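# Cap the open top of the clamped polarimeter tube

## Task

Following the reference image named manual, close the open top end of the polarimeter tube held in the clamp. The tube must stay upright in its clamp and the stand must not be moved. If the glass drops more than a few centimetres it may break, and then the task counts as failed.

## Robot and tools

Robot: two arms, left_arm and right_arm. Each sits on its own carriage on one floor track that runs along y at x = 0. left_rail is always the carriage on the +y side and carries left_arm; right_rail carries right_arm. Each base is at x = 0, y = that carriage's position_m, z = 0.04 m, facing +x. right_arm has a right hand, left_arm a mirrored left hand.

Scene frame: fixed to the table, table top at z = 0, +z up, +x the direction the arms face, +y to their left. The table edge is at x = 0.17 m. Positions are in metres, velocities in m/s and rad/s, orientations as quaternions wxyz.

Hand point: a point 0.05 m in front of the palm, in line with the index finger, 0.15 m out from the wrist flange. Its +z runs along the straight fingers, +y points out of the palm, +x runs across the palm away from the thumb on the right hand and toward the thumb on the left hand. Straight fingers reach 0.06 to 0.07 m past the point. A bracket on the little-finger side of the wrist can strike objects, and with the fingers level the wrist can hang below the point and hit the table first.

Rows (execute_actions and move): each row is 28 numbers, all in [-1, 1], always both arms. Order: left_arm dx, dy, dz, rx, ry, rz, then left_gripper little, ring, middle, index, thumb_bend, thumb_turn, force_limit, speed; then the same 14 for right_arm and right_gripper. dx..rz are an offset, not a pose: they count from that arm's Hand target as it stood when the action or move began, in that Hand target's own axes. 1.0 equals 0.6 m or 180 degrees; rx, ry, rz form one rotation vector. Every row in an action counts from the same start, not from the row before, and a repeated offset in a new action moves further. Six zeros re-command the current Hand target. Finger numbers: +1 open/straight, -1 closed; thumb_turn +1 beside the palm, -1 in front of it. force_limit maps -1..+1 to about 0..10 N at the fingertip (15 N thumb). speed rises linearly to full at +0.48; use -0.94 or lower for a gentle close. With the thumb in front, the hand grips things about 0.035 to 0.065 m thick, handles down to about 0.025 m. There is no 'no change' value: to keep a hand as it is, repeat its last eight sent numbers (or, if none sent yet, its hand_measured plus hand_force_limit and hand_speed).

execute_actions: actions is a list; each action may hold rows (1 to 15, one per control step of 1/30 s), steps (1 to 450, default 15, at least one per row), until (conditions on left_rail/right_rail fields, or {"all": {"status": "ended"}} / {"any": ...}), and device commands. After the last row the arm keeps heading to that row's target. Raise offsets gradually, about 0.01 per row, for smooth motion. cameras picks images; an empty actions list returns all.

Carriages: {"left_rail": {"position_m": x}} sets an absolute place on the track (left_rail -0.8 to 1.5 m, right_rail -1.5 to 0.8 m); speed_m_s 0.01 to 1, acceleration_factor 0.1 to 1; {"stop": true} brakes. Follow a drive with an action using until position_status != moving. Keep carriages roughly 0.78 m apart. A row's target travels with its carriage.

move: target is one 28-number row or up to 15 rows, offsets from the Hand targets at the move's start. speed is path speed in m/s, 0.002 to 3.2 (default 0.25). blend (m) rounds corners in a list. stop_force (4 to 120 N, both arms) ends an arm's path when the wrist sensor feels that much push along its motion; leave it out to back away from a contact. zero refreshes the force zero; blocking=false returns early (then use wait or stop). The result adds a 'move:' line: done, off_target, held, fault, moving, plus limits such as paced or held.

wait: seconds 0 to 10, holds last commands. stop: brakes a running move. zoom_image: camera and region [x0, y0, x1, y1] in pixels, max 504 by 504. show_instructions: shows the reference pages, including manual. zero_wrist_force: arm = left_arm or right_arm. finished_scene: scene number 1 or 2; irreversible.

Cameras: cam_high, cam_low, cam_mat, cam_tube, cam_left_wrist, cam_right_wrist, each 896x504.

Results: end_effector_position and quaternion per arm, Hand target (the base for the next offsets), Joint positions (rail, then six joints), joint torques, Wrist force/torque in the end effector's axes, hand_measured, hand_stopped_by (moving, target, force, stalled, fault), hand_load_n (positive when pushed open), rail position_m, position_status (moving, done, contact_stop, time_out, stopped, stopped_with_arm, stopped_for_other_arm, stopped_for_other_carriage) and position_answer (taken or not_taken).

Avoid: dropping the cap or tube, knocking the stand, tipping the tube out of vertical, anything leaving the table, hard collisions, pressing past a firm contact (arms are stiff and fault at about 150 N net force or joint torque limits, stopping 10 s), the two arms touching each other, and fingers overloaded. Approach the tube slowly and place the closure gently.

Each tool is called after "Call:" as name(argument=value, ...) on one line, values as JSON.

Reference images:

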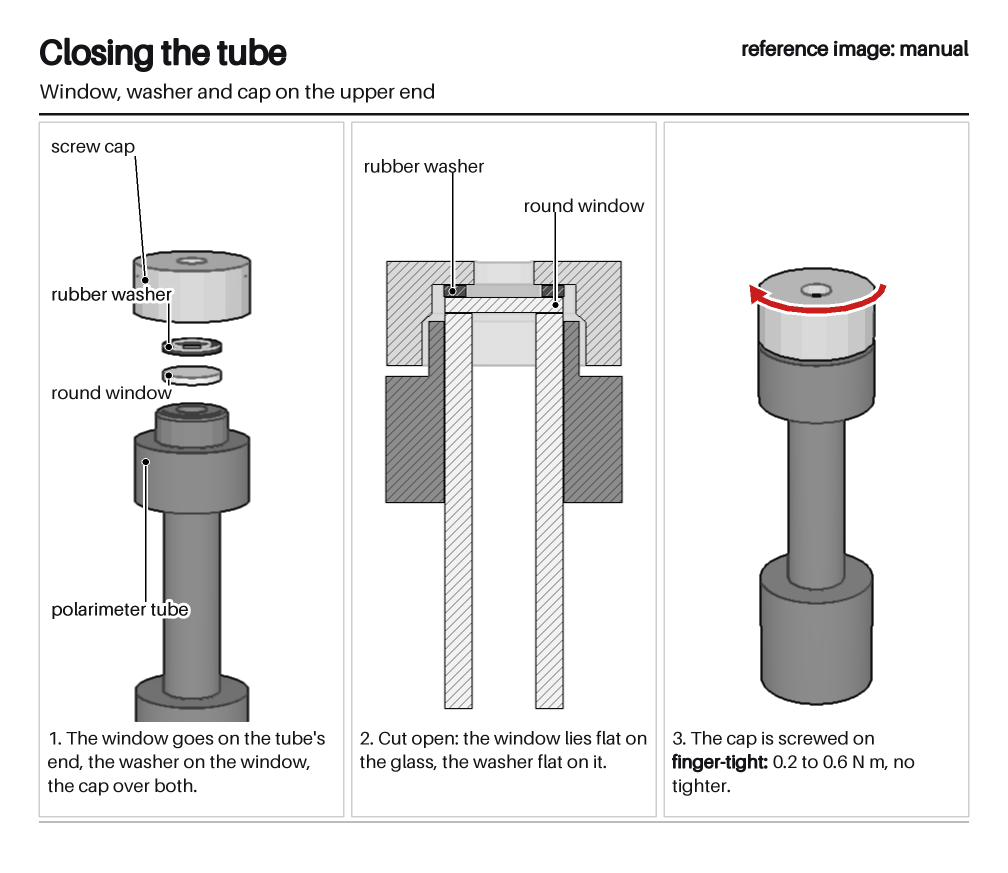

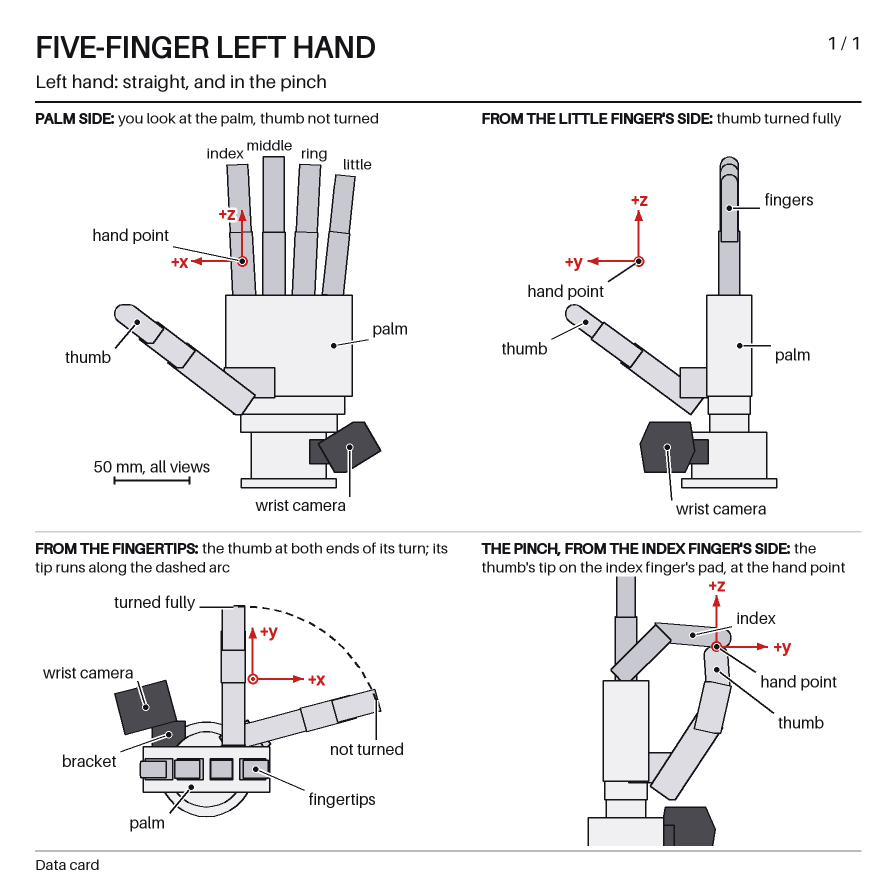

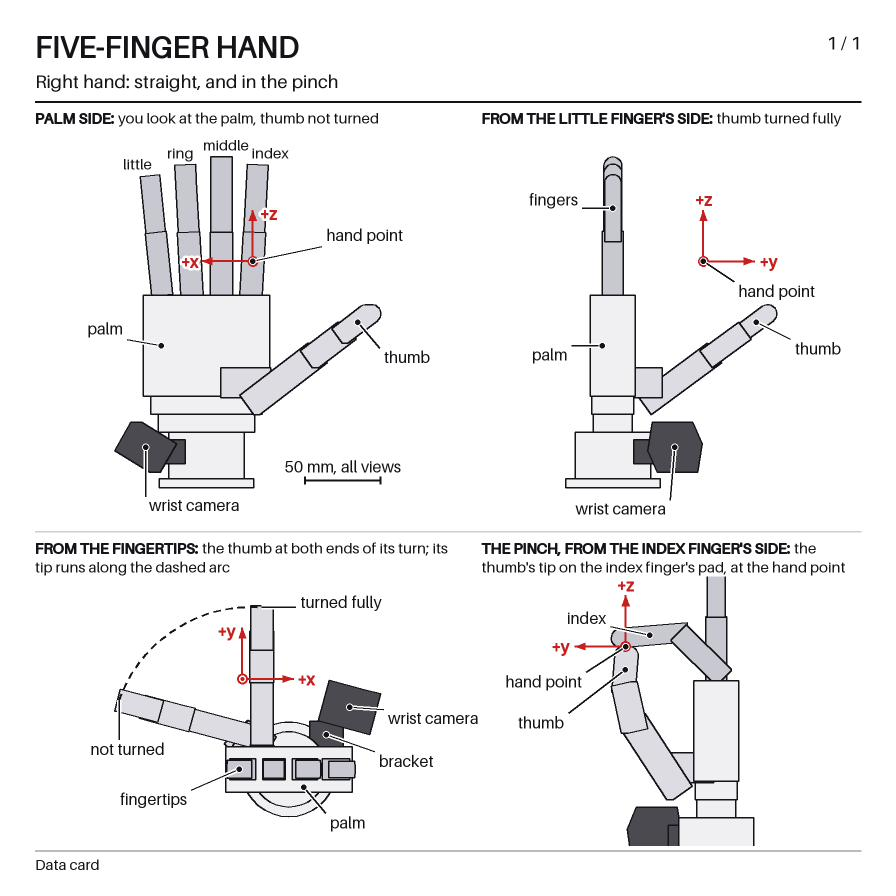

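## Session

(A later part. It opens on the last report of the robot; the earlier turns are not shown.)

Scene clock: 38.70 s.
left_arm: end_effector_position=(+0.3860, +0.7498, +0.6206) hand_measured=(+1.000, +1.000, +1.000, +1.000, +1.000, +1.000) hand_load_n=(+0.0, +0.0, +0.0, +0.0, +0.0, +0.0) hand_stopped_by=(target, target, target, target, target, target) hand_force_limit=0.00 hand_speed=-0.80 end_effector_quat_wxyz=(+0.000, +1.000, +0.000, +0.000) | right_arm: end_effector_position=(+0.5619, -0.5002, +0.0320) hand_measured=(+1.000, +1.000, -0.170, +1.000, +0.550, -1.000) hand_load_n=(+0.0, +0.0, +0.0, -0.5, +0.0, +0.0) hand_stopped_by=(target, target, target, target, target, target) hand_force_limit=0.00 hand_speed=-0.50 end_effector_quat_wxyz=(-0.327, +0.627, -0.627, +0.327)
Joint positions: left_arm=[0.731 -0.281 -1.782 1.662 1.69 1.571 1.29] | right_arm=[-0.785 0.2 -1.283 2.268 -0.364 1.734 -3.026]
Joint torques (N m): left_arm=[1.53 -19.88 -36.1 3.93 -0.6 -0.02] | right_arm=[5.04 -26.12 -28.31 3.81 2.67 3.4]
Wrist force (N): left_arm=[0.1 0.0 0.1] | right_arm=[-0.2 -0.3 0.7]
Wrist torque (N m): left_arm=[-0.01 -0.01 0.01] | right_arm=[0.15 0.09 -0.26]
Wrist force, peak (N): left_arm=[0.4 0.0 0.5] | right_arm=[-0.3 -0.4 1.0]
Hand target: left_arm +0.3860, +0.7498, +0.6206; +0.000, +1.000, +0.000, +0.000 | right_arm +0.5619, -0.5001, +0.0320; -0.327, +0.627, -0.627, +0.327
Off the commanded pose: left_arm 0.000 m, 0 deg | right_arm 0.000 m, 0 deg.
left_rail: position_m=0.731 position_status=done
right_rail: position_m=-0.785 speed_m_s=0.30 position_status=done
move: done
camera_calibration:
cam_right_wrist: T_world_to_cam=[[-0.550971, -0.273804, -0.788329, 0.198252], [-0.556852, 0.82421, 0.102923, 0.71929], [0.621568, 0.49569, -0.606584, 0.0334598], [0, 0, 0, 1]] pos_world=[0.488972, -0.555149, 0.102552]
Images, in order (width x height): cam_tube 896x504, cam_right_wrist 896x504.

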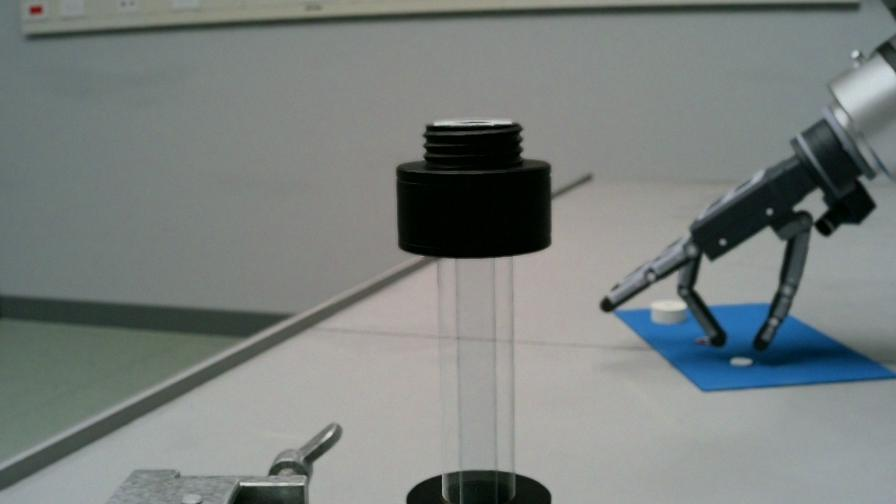

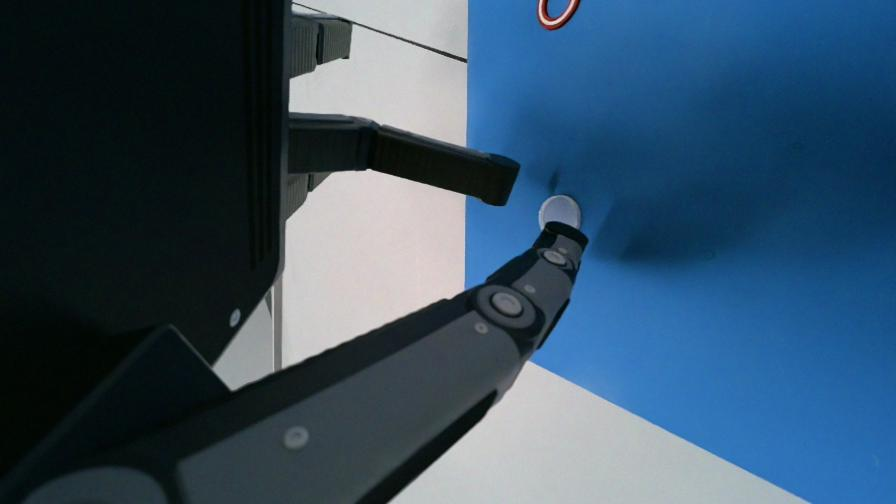

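Call:
move(target=[0,0,0,0,0,0, 1,1,1,1,1,1,0,-0.8, 0,0.01274,0.00505,0,0,0, 1,1,-0.2,1,0.46,-1,0,-0.5], speed=0.03, stop_force=5, cameras=["cam_right_wrist", "cam_tube"])

Call:
zoom_image(camera="cam_right_wrist", region=[400, 120, 640, 320])

Call:
zoom_image(camera="cam_tube", region=[650, 280, 830, 400])

Scene clock: 41.10 s.
left_arm: end_effector_position=(+0.3860, +0.7498, +0.6206) hand_measured=(+1.000, +1.000, +1.000, +1.000, +1.000, +1.000) hand_load_n=(+0.5, +0.0, +0.0, +0.0, +0.0, +0.0) hand_stopped_by=(target, target, target, target, target, target) hand_force_limit=0.00 hand_speed=-0.80 end_effector_quat_wxyz=(+0.000, +1.000, +0.000, +0.000) | right_arm: end_effector_position=(+0.5600, -0.5001, +0.0240) hand_measured=(+1.000, +1.000, -0.200, +1.000, +0.460, -1.000) hand_load_n=(+0.0, +0.0, +0.0, +0.0, +0.0, +0.0) hand_stopped_by=(target, target, target, target, target, target) hand_force_limit=0.00 hand_speed=-0.50 end_effector_quat_wxyz=(-0.327, +0.627, -0.627, +0.327)
Joint positions: left_arm=[0.731 -0.281 -1.782 1.662 1.69 1.571 1.29] | right_arm=[-0.785 0.2 -1.271 2.274 -0.383 1.735 -3.026]
Joint torques (N m): left_arm=[1.52 -21.15 -35.72 4.09 -0.62 -0.05] | right_arm=[8.8 -26.59 -14.98 -1.99 2.58 3.78]
Wrist force (N): left_arm=[0.2 0.1 0.0] | right_arm=[-0.3 -0.3 0.7]
Wrist torque (N m): left_arm=[0.02 -0.04 0.01] | right_arm=[0.14 0.10 -0.26]
Wrist force, peak (N): left_arm=[0.6 0.1 0.0] | right_arm=[-0.3 -0.5 1.1]
Hand target: left_arm +0.3860, +0.7498, +0.6206; +0.000, +1.000, +0.000, +0.000 | right_arm +0.5600, -0.5001, +0.0240; -0.327, +0.627, -0.627, +0.327
Off the commanded pose: left_arm 0.000 m, 0 deg | right_arm 0.000 m, 0 deg.
left_rail: position_m=0.731 position_status=done
right_rail: position_m=-0.785 speed_m_s=0.30 position_status=done
move: done
camera_calibration:
cam_right_wrist: T_world_to_cam=[[-0.550971, -0.273804, -0.788329, 0.190898], [-0.556852, 0.82421, 0.102923, 0.719055], [0.621568, 0.49569, -0.606584, 0.0297881], [0, 0, 0, 1]] pos_world=[0.487072, -0.555149, 0.0945523]
Images, in order (width x height): cam_tube 896x504, cam_right_wrist 896x504.

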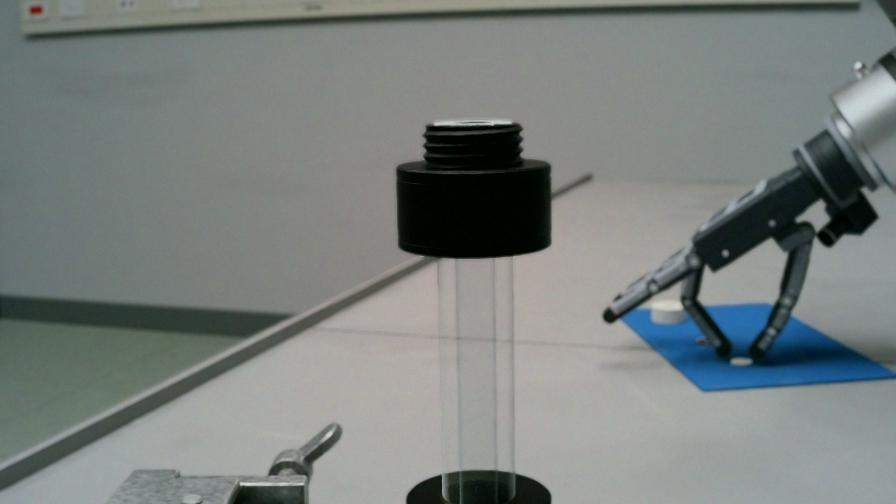

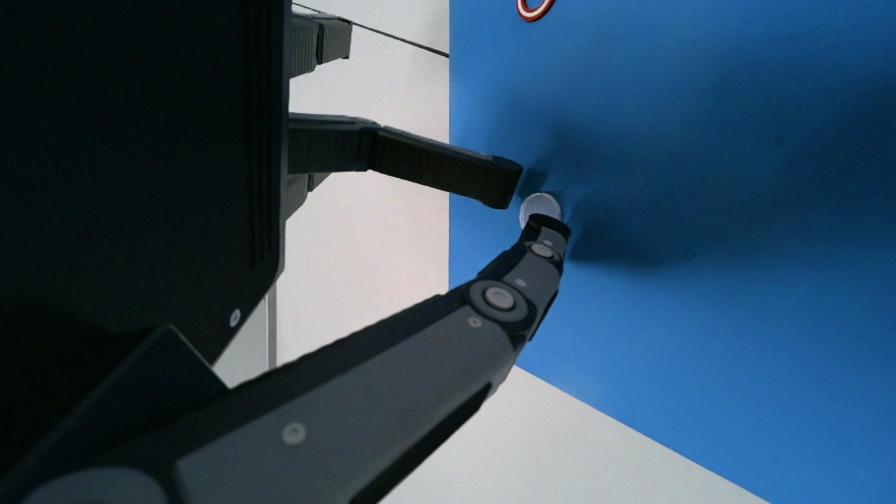

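Scaled by 2.100.

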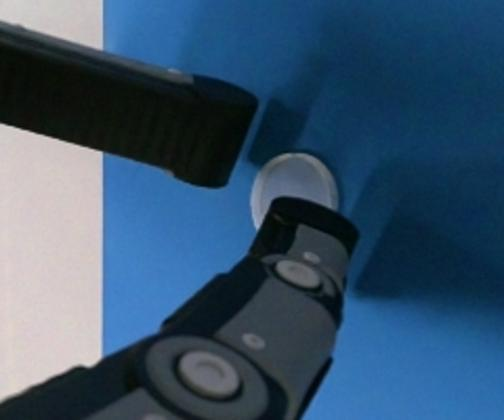

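Scaled by 2.800.

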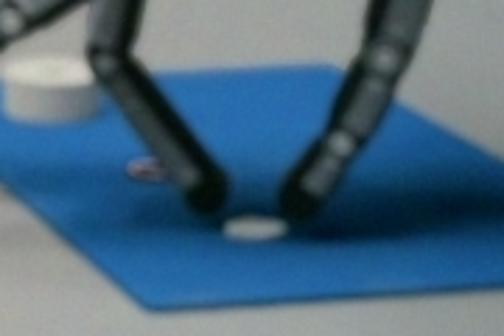

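Call:
move(target=[0,0,0,0,0,0, 1,1,1,1,1,1,0,-0.8, 0,0.01092,0.00765,0,0,0, 1,1,-0.18,1,0.46,-1,0,-0.5], speed=0.008, stop_force=4, cameras=["cam_right_wrist", "cam_tube"])

Call:
zoom_image(camera="cam_right_wrist", region=[400, 120, 640, 320])

Call:
zoom_image(camera="cam_tube", region=[650, 280, 830, 400])

Scene clock: 43.83 s.
left_arm: end_effector_position=(+0.3860, +0.7498, +0.6206) hand_measured=(+1.000, +1.000, +1.000, +1.000, +1.000, +1.000) hand_load_n=(+0.0, +0.0, +0.0, +0.0, +0.0, +0.0) hand_stopped_by=(target, target, target, target, target, target) hand_force_limit=0.00 hand_speed=-0.80 end_effector_quat_wxyz=(+0.000, +1.000, +0.000, +0.000) | right_arm: end_effector_position=(+0.5600, -0.5001, +0.0202) hand_measured=(+1.000, +1.000, -0.180, +1.000, +0.460, -1.000) hand_load_n=(+0.0, +0.0, -1.0, +0.0, +0.0, +0.0) hand_stopped_by=(target, target, target, target, target, target) hand_force_limit=0.00 hand_speed=-0.50 end_effector_quat_wxyz=(-0.327, +0.627, -0.627, +0.327)
Joint positions: left_arm=[0.731 -0.281 -1.782 1.662 1.69 1.571 1.29] | right_arm=[-0.785 0.2 -1.264 2.275 -0.391 1.735 -3.026]
Joint torques (N m): left_arm=[1.61 -19.64 -35.73 3.94 -0.74 0.24] | right_arm=[4.69 -60.61 -24.99 4.37 1.2 3.13]
Wrist force (N): left_arm=[0.2 0.1 0.0] | right_arm=[0.0 -4.1 -0.8]
Wrist torque (N m): left_arm=[0.02 -0.02 0.01] | right_arm=[0.18 0.10 -0.34]
Wrist force, peak (N): left_arm=[0.5 0.1 0.3] | right_arm=[0.3 -7.9 -3.1]
Hand target: left_arm +0.3860, +0.7498, +0.6206; +0.000, +1.000, +0.000, +0.000 | right_arm +0.5600, -0.5001, +0.0202; -0.327, +0.627, -0.627, +0.327 (not the last commanded pose)
Off the commanded pose: left_arm 0.000 m, 0 deg | right_arm 0.004 m, 0 deg.
left_rail: position_m=0.731 position_status=done
right_rail: position_m=-0.785 speed_m_s=0.30 position_status=done
move: contact (right_arm)
camera_calibration:
cam_right_wrist: T_world_to_cam=[[-0.550971, -0.273804, -0.788329, 0.187903], [-0.556852, 0.82421, 0.102923, 0.719446], [0.621568, 0.49569, -0.606584, 0.0274831], [0, 0, 0, 1]] pos_world=[0.487072, -0.555149, 0.0907523]
Images, in order (width x height): cam_tube 896x504, cam_right_wrist 896x504.

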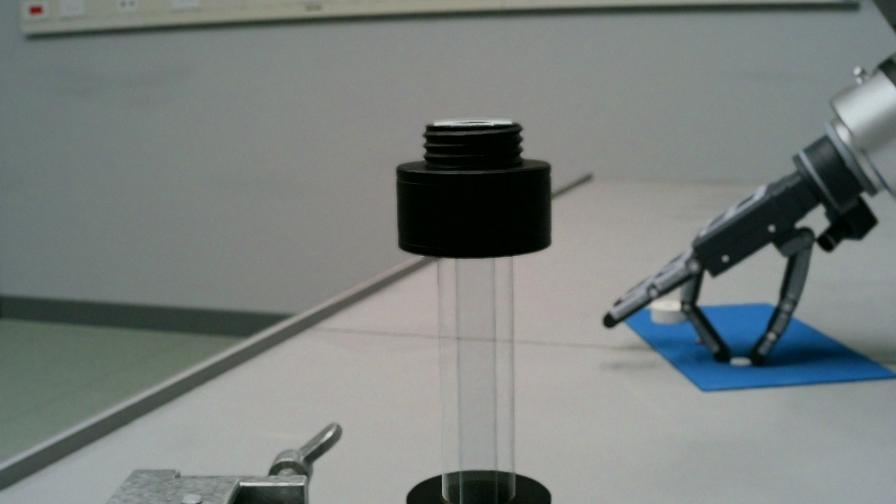

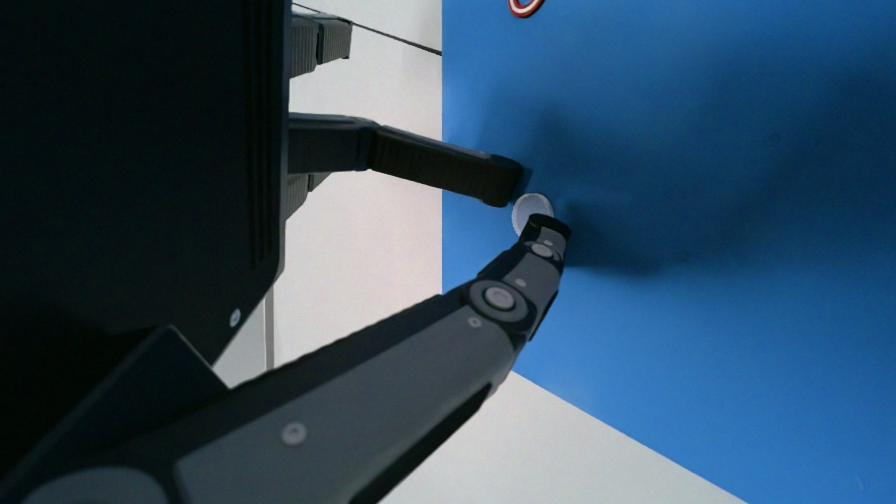

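Scaled by 2.100.

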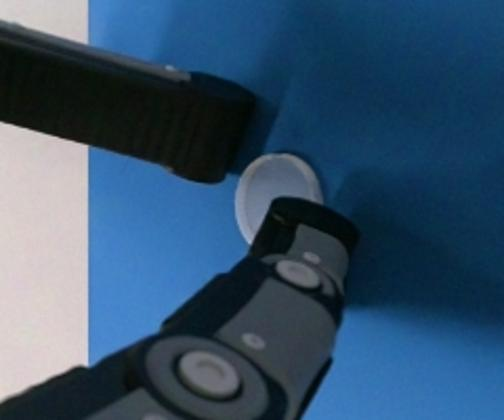

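Scaled by 2.800.

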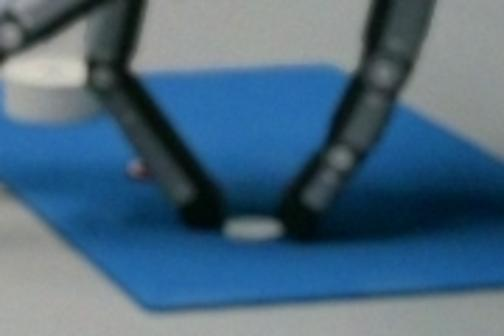

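Call:
execute_actions(actions=[{"rows": [[0,0,0,0,0,0, 1,1,1,1,1,1,0,-0.8, 0,0,0,0,0,0, 1,1,-0.2,1,0.46,-1,-0.4,-0.9]], "steps": 20}])

Call:
move(target=[0,0,0,0,0,0, 1,1,1,1,1,1,0,-0.8, 0,0.00682,0.00478,0,0,0, 1,1,-0.2,1,0.46,-1,-0.4,-0.9], speed=0.006, stop_force=4, cameras=["cam_right_wrist", "cam_tube"])

Call:
zoom_image(camera="cam_right_wrist", region=[460, 160, 600, 280])

Call:
zoom_image(camera="cam_tube", region=[690, 310, 790, 390])

Scene clock: 45.77 s.
left_arm: end_effector_position=(+0.3860, +0.7498, +0.6206) hand_measured=(+1.000, +1.000, +1.000, +1.000, +1.000, +1.000) hand_load_n=(+0.0, +0.0, +0.0, +0.0, +0.0, +0.0) hand_stopped_by=(target, target, target, target, target, target) hand_force_limit=0.00 hand_speed=-0.80 end_effector_quat_wxyz=(+0.000, +1.000, +0.000, +0.000) | right_arm: end_effector_position=(+0.5601, -0.5001, +0.0202) hand_measured=(+1.000, +1.000, -0.200, +1.000, +0.460, -1.000) hand_load_n=(+0.0, +0.0, +0.0, +0.0, +0.0, +0.0) hand_stopped_by=(target, target, target, target, target, target) hand_force_limit=-0.40 hand_speed=-0.90 end_effector_quat_wxyz=(-0.327, +0.627, -0.627, +0.327)
Joint positions: left_arm=[0.731 -0.281 -1.782 1.662 1.69 1.571 1.29] | right_arm=[-0.785 0.2 -1.264 2.275 -0.391 1.735 -3.026]
Joint torques (N m): left_arm=[3.01 -20.23 -35.67 4.09 -0.78 0.06] | right_arm=[1.53 -61.51 -23.75 2.23 -0.7 2.87]
Wrist force (N): left_arm=[0.0 -0.2 0.4] | right_arm=[-0.4 -0.4 0.5]
Wrist torque (N m): left_arm=[-0.06 0.01 0.00] | right_arm=[0.13 0.12 -0.27]
Wrist force, peak (N): left_arm=[0.5 0.2 0.4] | right_arm=[0.0 -4.8 -1.7]
Hand target: left_arm +0.3860, +0.7498, +0.6206; +0.000, +1.000, +0.000, +0.000 | right_arm +0.5600, -0.5001, +0.0202; -0.327, +0.627, -0.627, +0.327
Off the commanded pose: left_arm 0.000 m, 0 deg | right_arm 0.000 m, 0 deg.
left_rail: position_m=0.731 position_status=done
right_rail: position_m=-0.785 speed_m_s=0.30 position_status=done

Scene clock: 47.37 s.
left_arm: end_effector_position=(+0.3860, +0.7498, +0.6206) hand_measured=(+1.000, +1.000, +1.000, +1.000, +1.000, +1.000) hand_load_n=(+0.0, +0.0, +0.0, +0.0, +0.0, +0.0) hand_stopped_by=(target, target, target, target, target, target) hand_force_limit=0.00 hand_speed=-0.80 end_effector_quat_wxyz=(+0.000, +1.000, +0.000, +0.000) | right_arm: end_effector_position=(+0.5602, -0.5001, +0.0195) hand_measured=(+1.000, +1.000, -0.200, +1.000, +0.460, -1.000) hand_load_n=(-0.5, +0.0, -1.0, +0.0, +0.0, +0.0) hand_stopped_by=(target, target, target, target, target, target) hand_force_limit=-0.40 hand_speed=-0.90 end_effector_quat_wxyz=(-0.327, +0.627, -0.627, +0.327)
Joint positions: left_arm=[0.731 -0.281 -1.782 1.662 1.69 1.571 1.29] | right_arm=[-0.785 0.2 -1.262 2.275 -0.393 1.735 -3.026]
Joint torques (N m): left_arm=[1.36 -20.98 -36.2 4.1 -0.64 0.11] | right_arm=[-0.62 -61.28 -24.89 4.21 -0.86 2.42]
Wrist force (N): left_arm=[0.1 -0.1 0.1] | right_arm=[0.5 -5.5 -1.9]
Wrist torque (N m): left_arm=[-0.02 -0.01 0.01] | right_arm=[0.22 0.07 -0.33]
Wrist force, peak (N): left_arm=[0.2 -0.5 0.2] | right_arm=[0.3 -8.0 -3.0]
Hand target: left_arm +0.3860, +0.7498, +0.6206; +0.000, +1.000, +0.000, +0.000 | right_arm +0.5602, -0.5001, +0.0195; -0.327, +0.627, -0.627, +0.327 (not the last commanded pose)
Off the commanded pose: left_arm 0.000 m, 0 deg | right_arm 0.004 m, 0 deg.
left_rail: position_m=0.731 position_status=done
right_rail: position_m=-0.785 speed_m_s=0.30 position_status=done
move: contact (right_arm)
camera_calibration:
cam_right_wrist: T_world_to_cam=[[-0.550794, -0.273762, -0.788467, 0.187355], [-0.556883, 0.824199, 0.102849, 0.719589], [0.621697, 0.495733, -0.606417, 0.0269414], [0, 0, 0, 1]] pos_world=[0.487171, -0.555149, 0.0900518]
Images, in order (width x height): cam_tube 896x504, cam_right_wrist 896x504.

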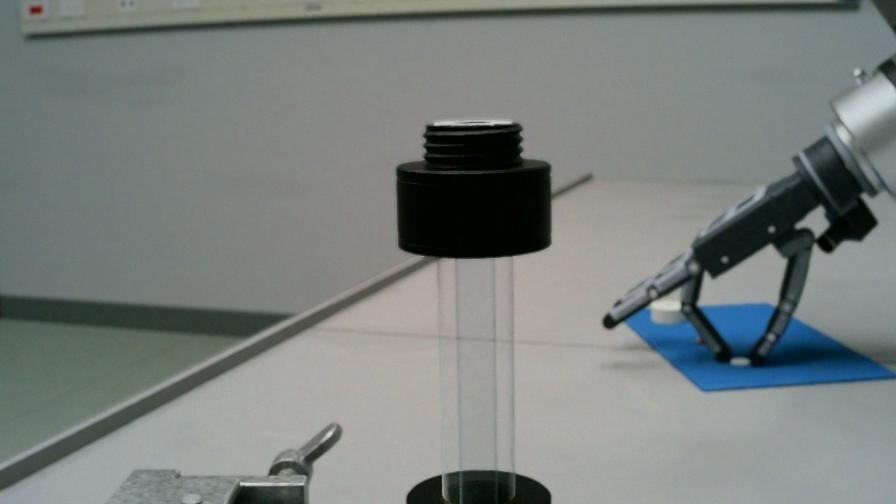

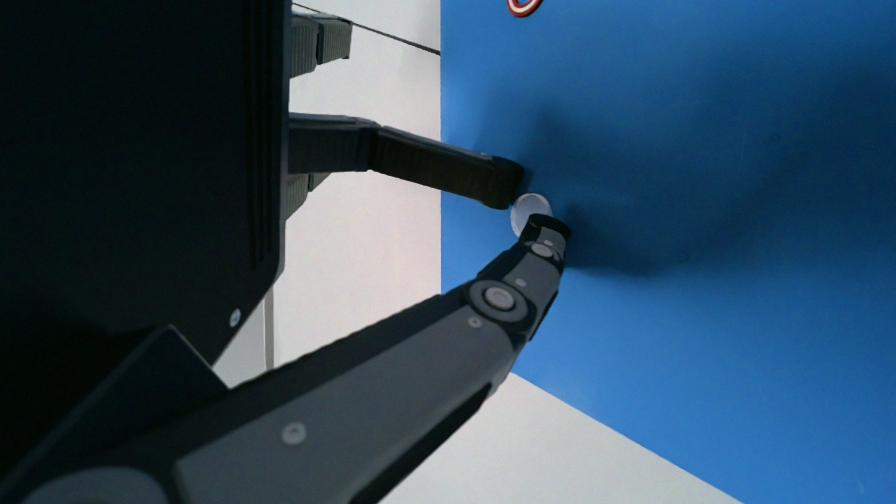

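Scaled by 3.600.

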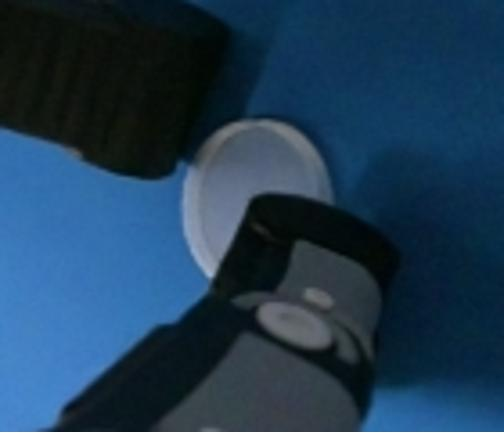

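Scaled by 5.040.

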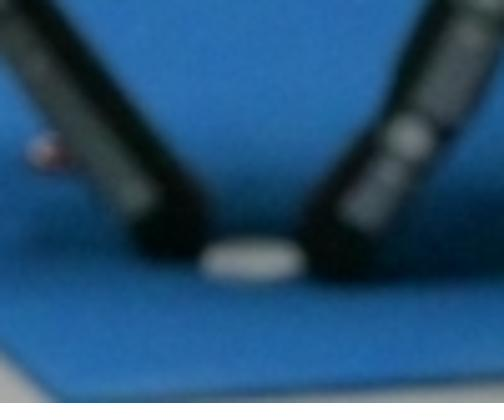

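Call:
execute_actions(actions=[{"rows": [[0,0,0,0,0,0, 1,1,1,1,1,1,0,-0.8, 0,0,0,0,0,0, 1,1,-0.32,1,0.46,-1,-0.4,-0.94]], "steps": 60}], cameras=["cam_right_wrist", "cam_tube"])

Call:
zoom_image(camera="cam_right_wrist", region=[460, 160, 600, 280])

Call:
zoom_image(camera="cam_tube", region=[690, 310, 790, 390])

Scene clock: 50.03 s.
left_arm: end_effector_position=(+0.3860, +0.7498, +0.6206) hand_measured=(+1.000, +1.000, +1.000, +1.000, +1.000, +1.000) hand_load_n=(+0.0, +0.0, +0.0, +0.0, +0.0, +0.0) hand_stopped_by=(target, target, target, target, target, target) hand_force_limit=0.00 hand_speed=-0.80 end_effector_quat_wxyz=(+0.000, +1.000, +0.000, +0.000) | right_arm: end_effector_position=(+0.5602, -0.5001, +0.0195) hand_measured=(+1.000, +1.000, -0.320, +1.000, +0.460, -1.000) hand_load_n=(+0.0, +0.0, +0.0, +0.0, +0.0, +0.0) hand_stopped_by=(target, target, target, target, target, target) hand_force_limit=-0.40 hand_speed=-0.94 end_effector_quat_wxyz=(-0.327, +0.627, -0.627, +0.327)
Joint positions: left_arm=[0.731 -0.281 -1.782 1.662 1.69 1.571 1.29] | right_arm=[-0.785 0.2 -1.262 2.275 -0.393 1.735 -3.026]
Joint torques (N m): left_arm=[1.91 -19.67 -36.4 4.02 -0.68 0.03] | right_arm=[1.08 -59.46 -16.95 -0.53 -1.16 2.21]
Wrist force (N): left_arm=[0.1 -0.2 0.5] | right_arm=[-0.2 -0.2 1.0]
Wrist torque (N m): left_arm=[-0.06 0.00 0.01] | right_arm=[0.12 0.07 -0.25]
Wrist force, peak (N): left_arm=[0.4 -0.1 0.5] | right_arm=[0.2 -5.7 -0.7]
Hand target: left_arm +0.3860, +0.7498, +0.6206; +0.000, +1.000, +0.000, +0.000 | right_arm +0.5602, -0.5001, +0.0195; -0.327, +0.627, -0.627, +0.327
Off the commanded pose: left_arm 0.000 m, 0 deg | right_arm 0.000 m, 0 deg.
left_rail: position_m=0.731 position_status=done
right_rail: position_m=-0.785 speed_m_s=0.30 position_status=done
camera_calibration:
cam_right_wrist: T_world_to_cam=[[-0.550744, -0.273723, -0.788516, 0.187357], [-0.55689, 0.824193, 0.102856, 0.719589], [0.621735, 0.495763, -0.606353, 0.026934], [0, 0, 0, 1]] pos_world=[0.487171, -0.555149, 0.0900516]
Images, in order (width x height): cam_tube 896x504, cam_right_wrist 896x504.

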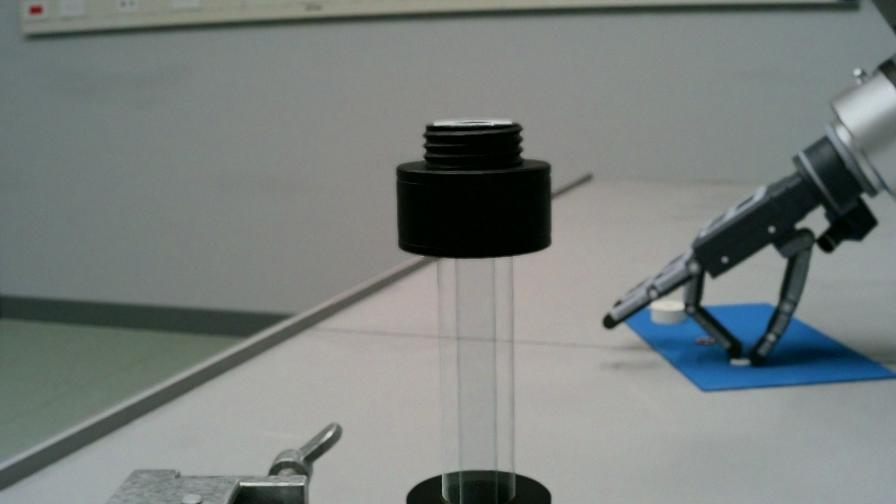

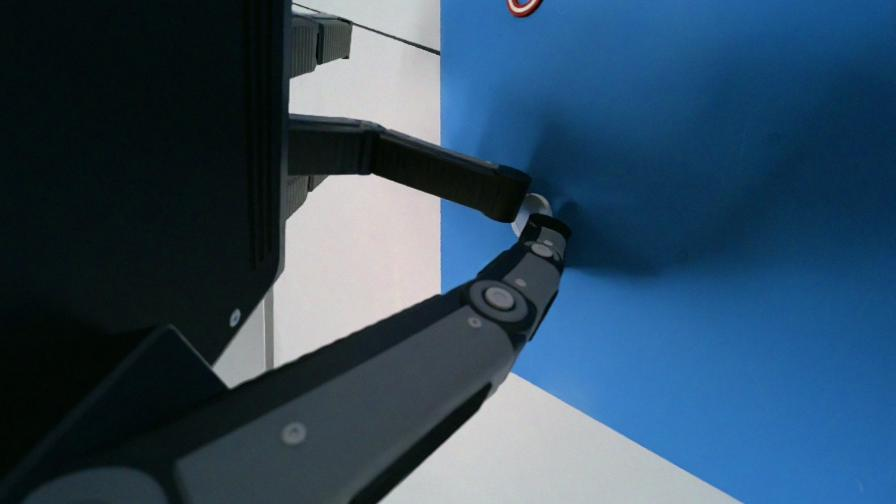

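Scaled by 3.600.

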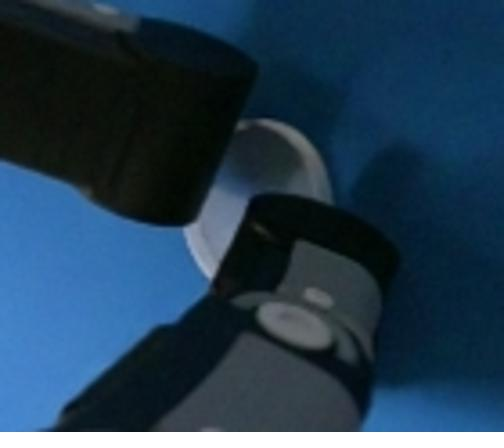

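Scaled by 5.040.

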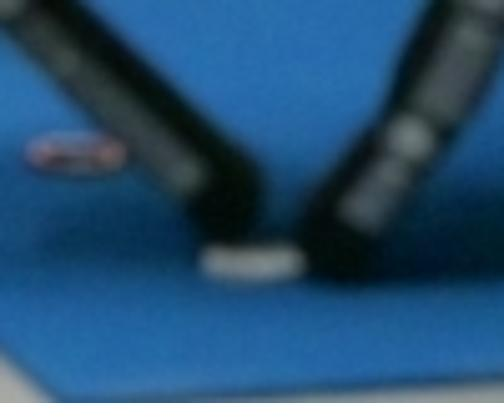

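Call:
move(target=[[0,0,0,0,0,0, 1,1,1,1,1,1,0,-0.8, 0,-0.01092,-0.00765,0,0,0, 1,1,-0.32,1,0.46,-1,-0.4,-0.94],[0,0,0,0,0,0, 1,1,1,1,1,1,0,-0.8, 0,-0.00955,-0.00323,-0.0389,0,0, 1,1,-0.17,1,0.46,-1,-0.4,-0.5]], speed=0.04, cameras=["cam_right_wrist", "cam_tube"])

Call:
zoom_image(camera="cam_right_wrist", region=[460, 140, 600, 280])

Call:
zoom_image(camera="cam_tube", region=[690, 310, 790, 390])

Scene clock: 54.67 s.
left_arm: end_effector_position=(+0.3860, +0.7498, +0.6206) hand_measured=(+1.000, +1.000, +1.000, +1.000, +1.000, +1.000) hand_load_n=(+0.0, +0.0, +0.0, +0.0, +0.0, +0.0) hand_stopped_by=(target, target, target, target, target, target) hand_force_limit=0.00 hand_speed=-0.80 end_effector_quat_wxyz=(+0.000, +1.000, +0.000, +0.000) | right_arm: end_effector_position=(+0.5619, -0.5001, +0.0253) hand_measured=(+1.000, +1.000, -0.170, +1.000, +0.460, -1.000) hand_load_n=(+0.0, +0.0, +0.0, +0.0, +0.0, +0.0) hand_stopped_by=(target, target, target, target, target, target) hand_force_limit=-0.40 hand_speed=-0.50 end_effector_quat_wxyz=(-0.288, +0.646, -0.646, +0.288)
Joint positions: left_arm=[0.731 -0.281 -1.782 1.662 1.69 1.571 1.29] | right_arm=[-0.785 0.188 -1.251 2.202 -0.209 1.71 -3.015]
Joint torques (N m): left_arm=[1.23 -19.09 -36.14 4.44 -0.56 0.3] | right_arm=[-11.62 -30.46 -29.43 3.42 -2.35 3.45]
Wrist force (N): left_arm=[0.3 0.0 0.1] | right_arm=[-0.4 0.4 0.7]
Wrist torque (N m): left_arm=[-0.02 -0.04 0.02] | right_arm=[0.22 0.10 -0.24]
Wrist force, peak (N): left_arm=[0.6 0.5 0.1] | right_arm=[-0.1 0.0 1.1]
Hand target: left_arm +0.3860, +0.7498, +0.6206; +0.000, +1.000, +0.000, +0.000 | right_arm +0.5619, -0.5001, +0.0253; -0.288, +0.646, -0.646, +0.288
Off the commanded pose: left_arm 0.000 m, 0 deg | right_arm 0.000 m, 0 deg.
left_rail: position_m=0.731 position_status=done
right_rail: position_m=-0.785 speed_m_s=0.30 position_status=done
move: done
camera_calibration:
cam_right_wrist: T_world_to_cam=[[-0.64277, -0.273735, -0.715483, 0.242655], [-0.540196, 0.824196, 0.16997, 0.708874], [0.543171, 0.495753, -0.677639, 0.0752819], [0, 0, 0, 1]] pos_world=[0.498012, -0.555149, 0.104142]
Images, in order (width x height): cam_tube 896x504, cam_right_wrist 896x504.

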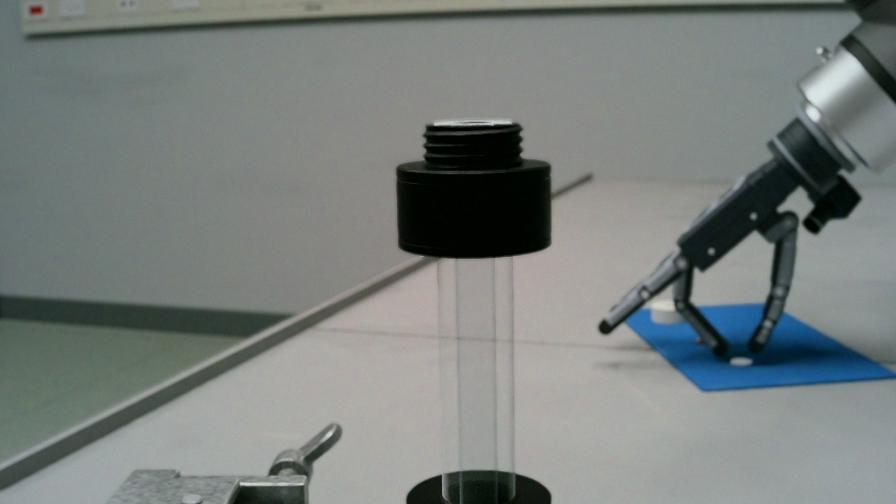

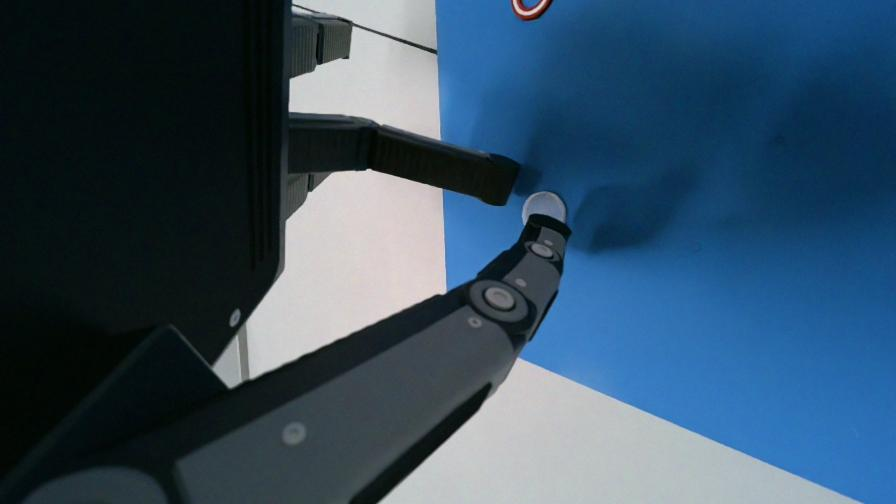

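Scaled by 3.600.

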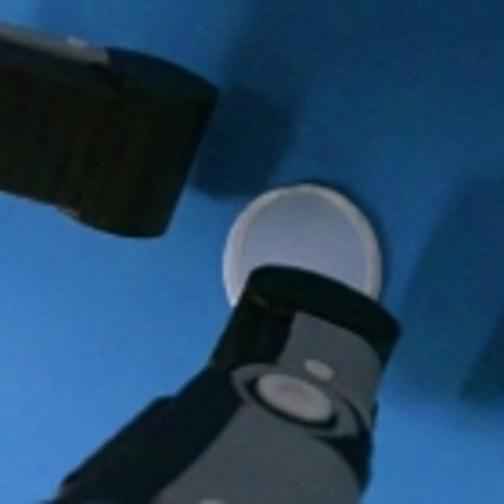

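Scaled by 5.040.

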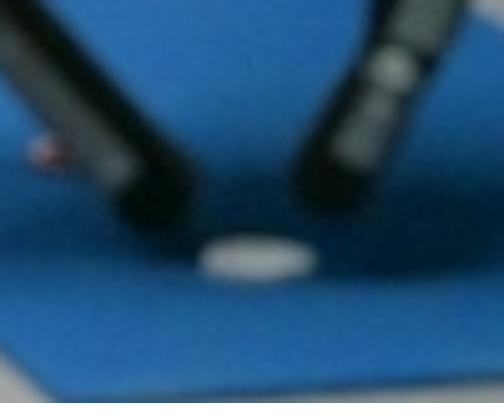

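Call:
move(target=[0,0,0,0,0,0, 1,1,1,1,1,1,0,-0.8, 0,0.00595,0.00535,0,0,0, 1,1,-0.21,1,0.5,-1,-0.4,-0.5], speed=0.03, stop_force=4, cameras=["cam_right_wrist", "cam_tube"])

Call:
zoom_image(camera="cam_right_wrist", region=[460, 140, 600, 280])

Call:
zoom_image(camera="cam_tube", region=[690, 310, 790, 390])

Scene clock: 56.80 s.
left_arm: end_effector_position=(+0.3860, +0.7498, +0.6206) hand_measured=(+1.000, +1.000, +1.000, +1.000, +1.000, +1.000) hand_load_n=(+0.0, +0.0, +0.0, +0.0, +0.0, +0.0) hand_stopped_by=(target, target, target, target, target, target) hand_force_limit=0.00 hand_speed=-0.80 end_effector_quat_wxyz=(+0.000, +1.000, +0.000, +0.000) | right_arm: end_effector_position=(+0.5619, -0.5001, +0.0205) hand_measured=(+1.000, +1.000, -0.210, +1.000, +0.500, -1.000) hand_load_n=(+0.0, +0.0, +0.0, +0.0, +0.0, +0.0) hand_stopped_by=(target, target, target, target, target, target) hand_force_limit=-0.40 hand_speed=-0.50 end_effector_quat_wxyz=(-0.288, +0.646, -0.646, +0.288)
Joint positions: left_arm=[0.731 -0.281 -1.782 1.662 1.69 1.571 1.29] | right_arm=[-0.785 0.188 -1.243 2.203 -0.219 1.71 -3.015]
Joint torques (N m): left_arm=[1.08 -17.73 -36.44 4.16 -0.82 -0.18] | right_arm=[-8.19 -29.81 -17.18 -1.44 -1.55 3.54]
Wrist force (N): left_arm=[0.0 0.0 0.2] | right_arm=[0.2 0.0 0.8]
Wrist torque (N m): left_arm=[-0.02 0.01 0.00] | right_arm=[0.16 0.01 -0.22]
Wrist force, peak (N): left_arm=[0.7 -0.1 0.3] | right_arm=[0.1 0.1 1.1]
Hand target: left_arm +0.3860, +0.7498, +0.6206; +0.000, +1.000, +0.000, +0.000 | right_arm +0.5619, -0.5001, +0.0205; -0.288, +0.646, -0.646, +0.288
Off the commanded pose: left_arm 0.000 m, 0 deg | right_arm 0.000 m, 0 deg.
left_rail: position_m=0.731 position_status=done
right_rail: position_m=-0.785 speed_m_s=0.30 position_status=done
move: done
camera_calibration:
cam_right_wrist: T_world_to_cam=[[-0.64277, -0.273735, -0.715483, 0.239221], [-0.540196, 0.824196, 0.16997, 0.70969], [0.543171, 0.495753, -0.677639, 0.0720292], [0, 0, 0, 1]] pos_world=[0.498012, -0.555149, 0.0993424]
Images, in order (width x height): cam_tube 896x504, cam_right_wrist 896x504.

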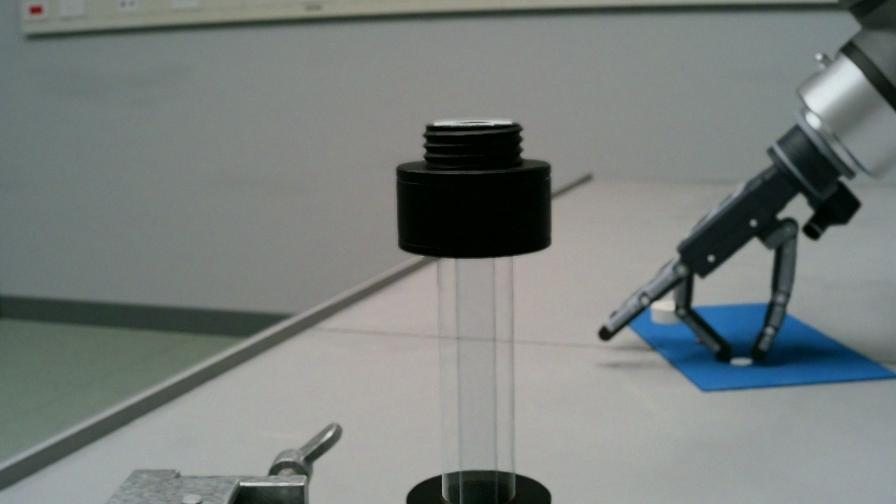

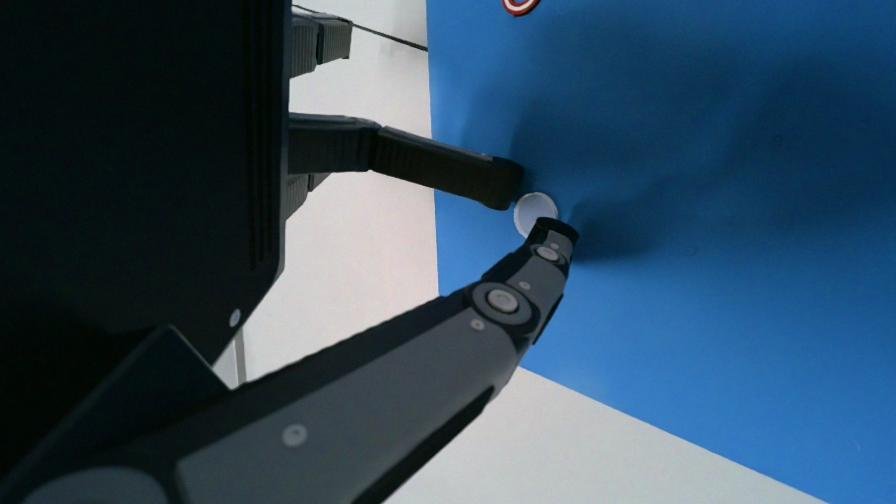

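Scaled by 3.600.

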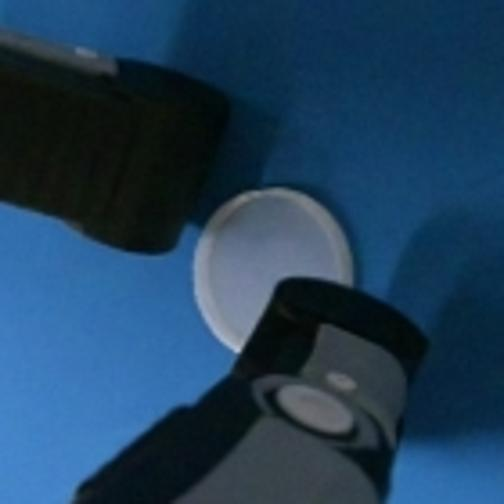

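Scaled by 5.040.

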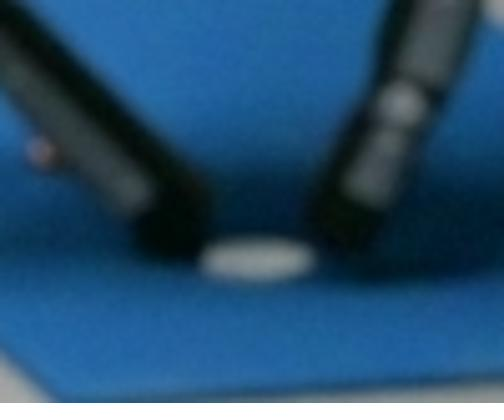

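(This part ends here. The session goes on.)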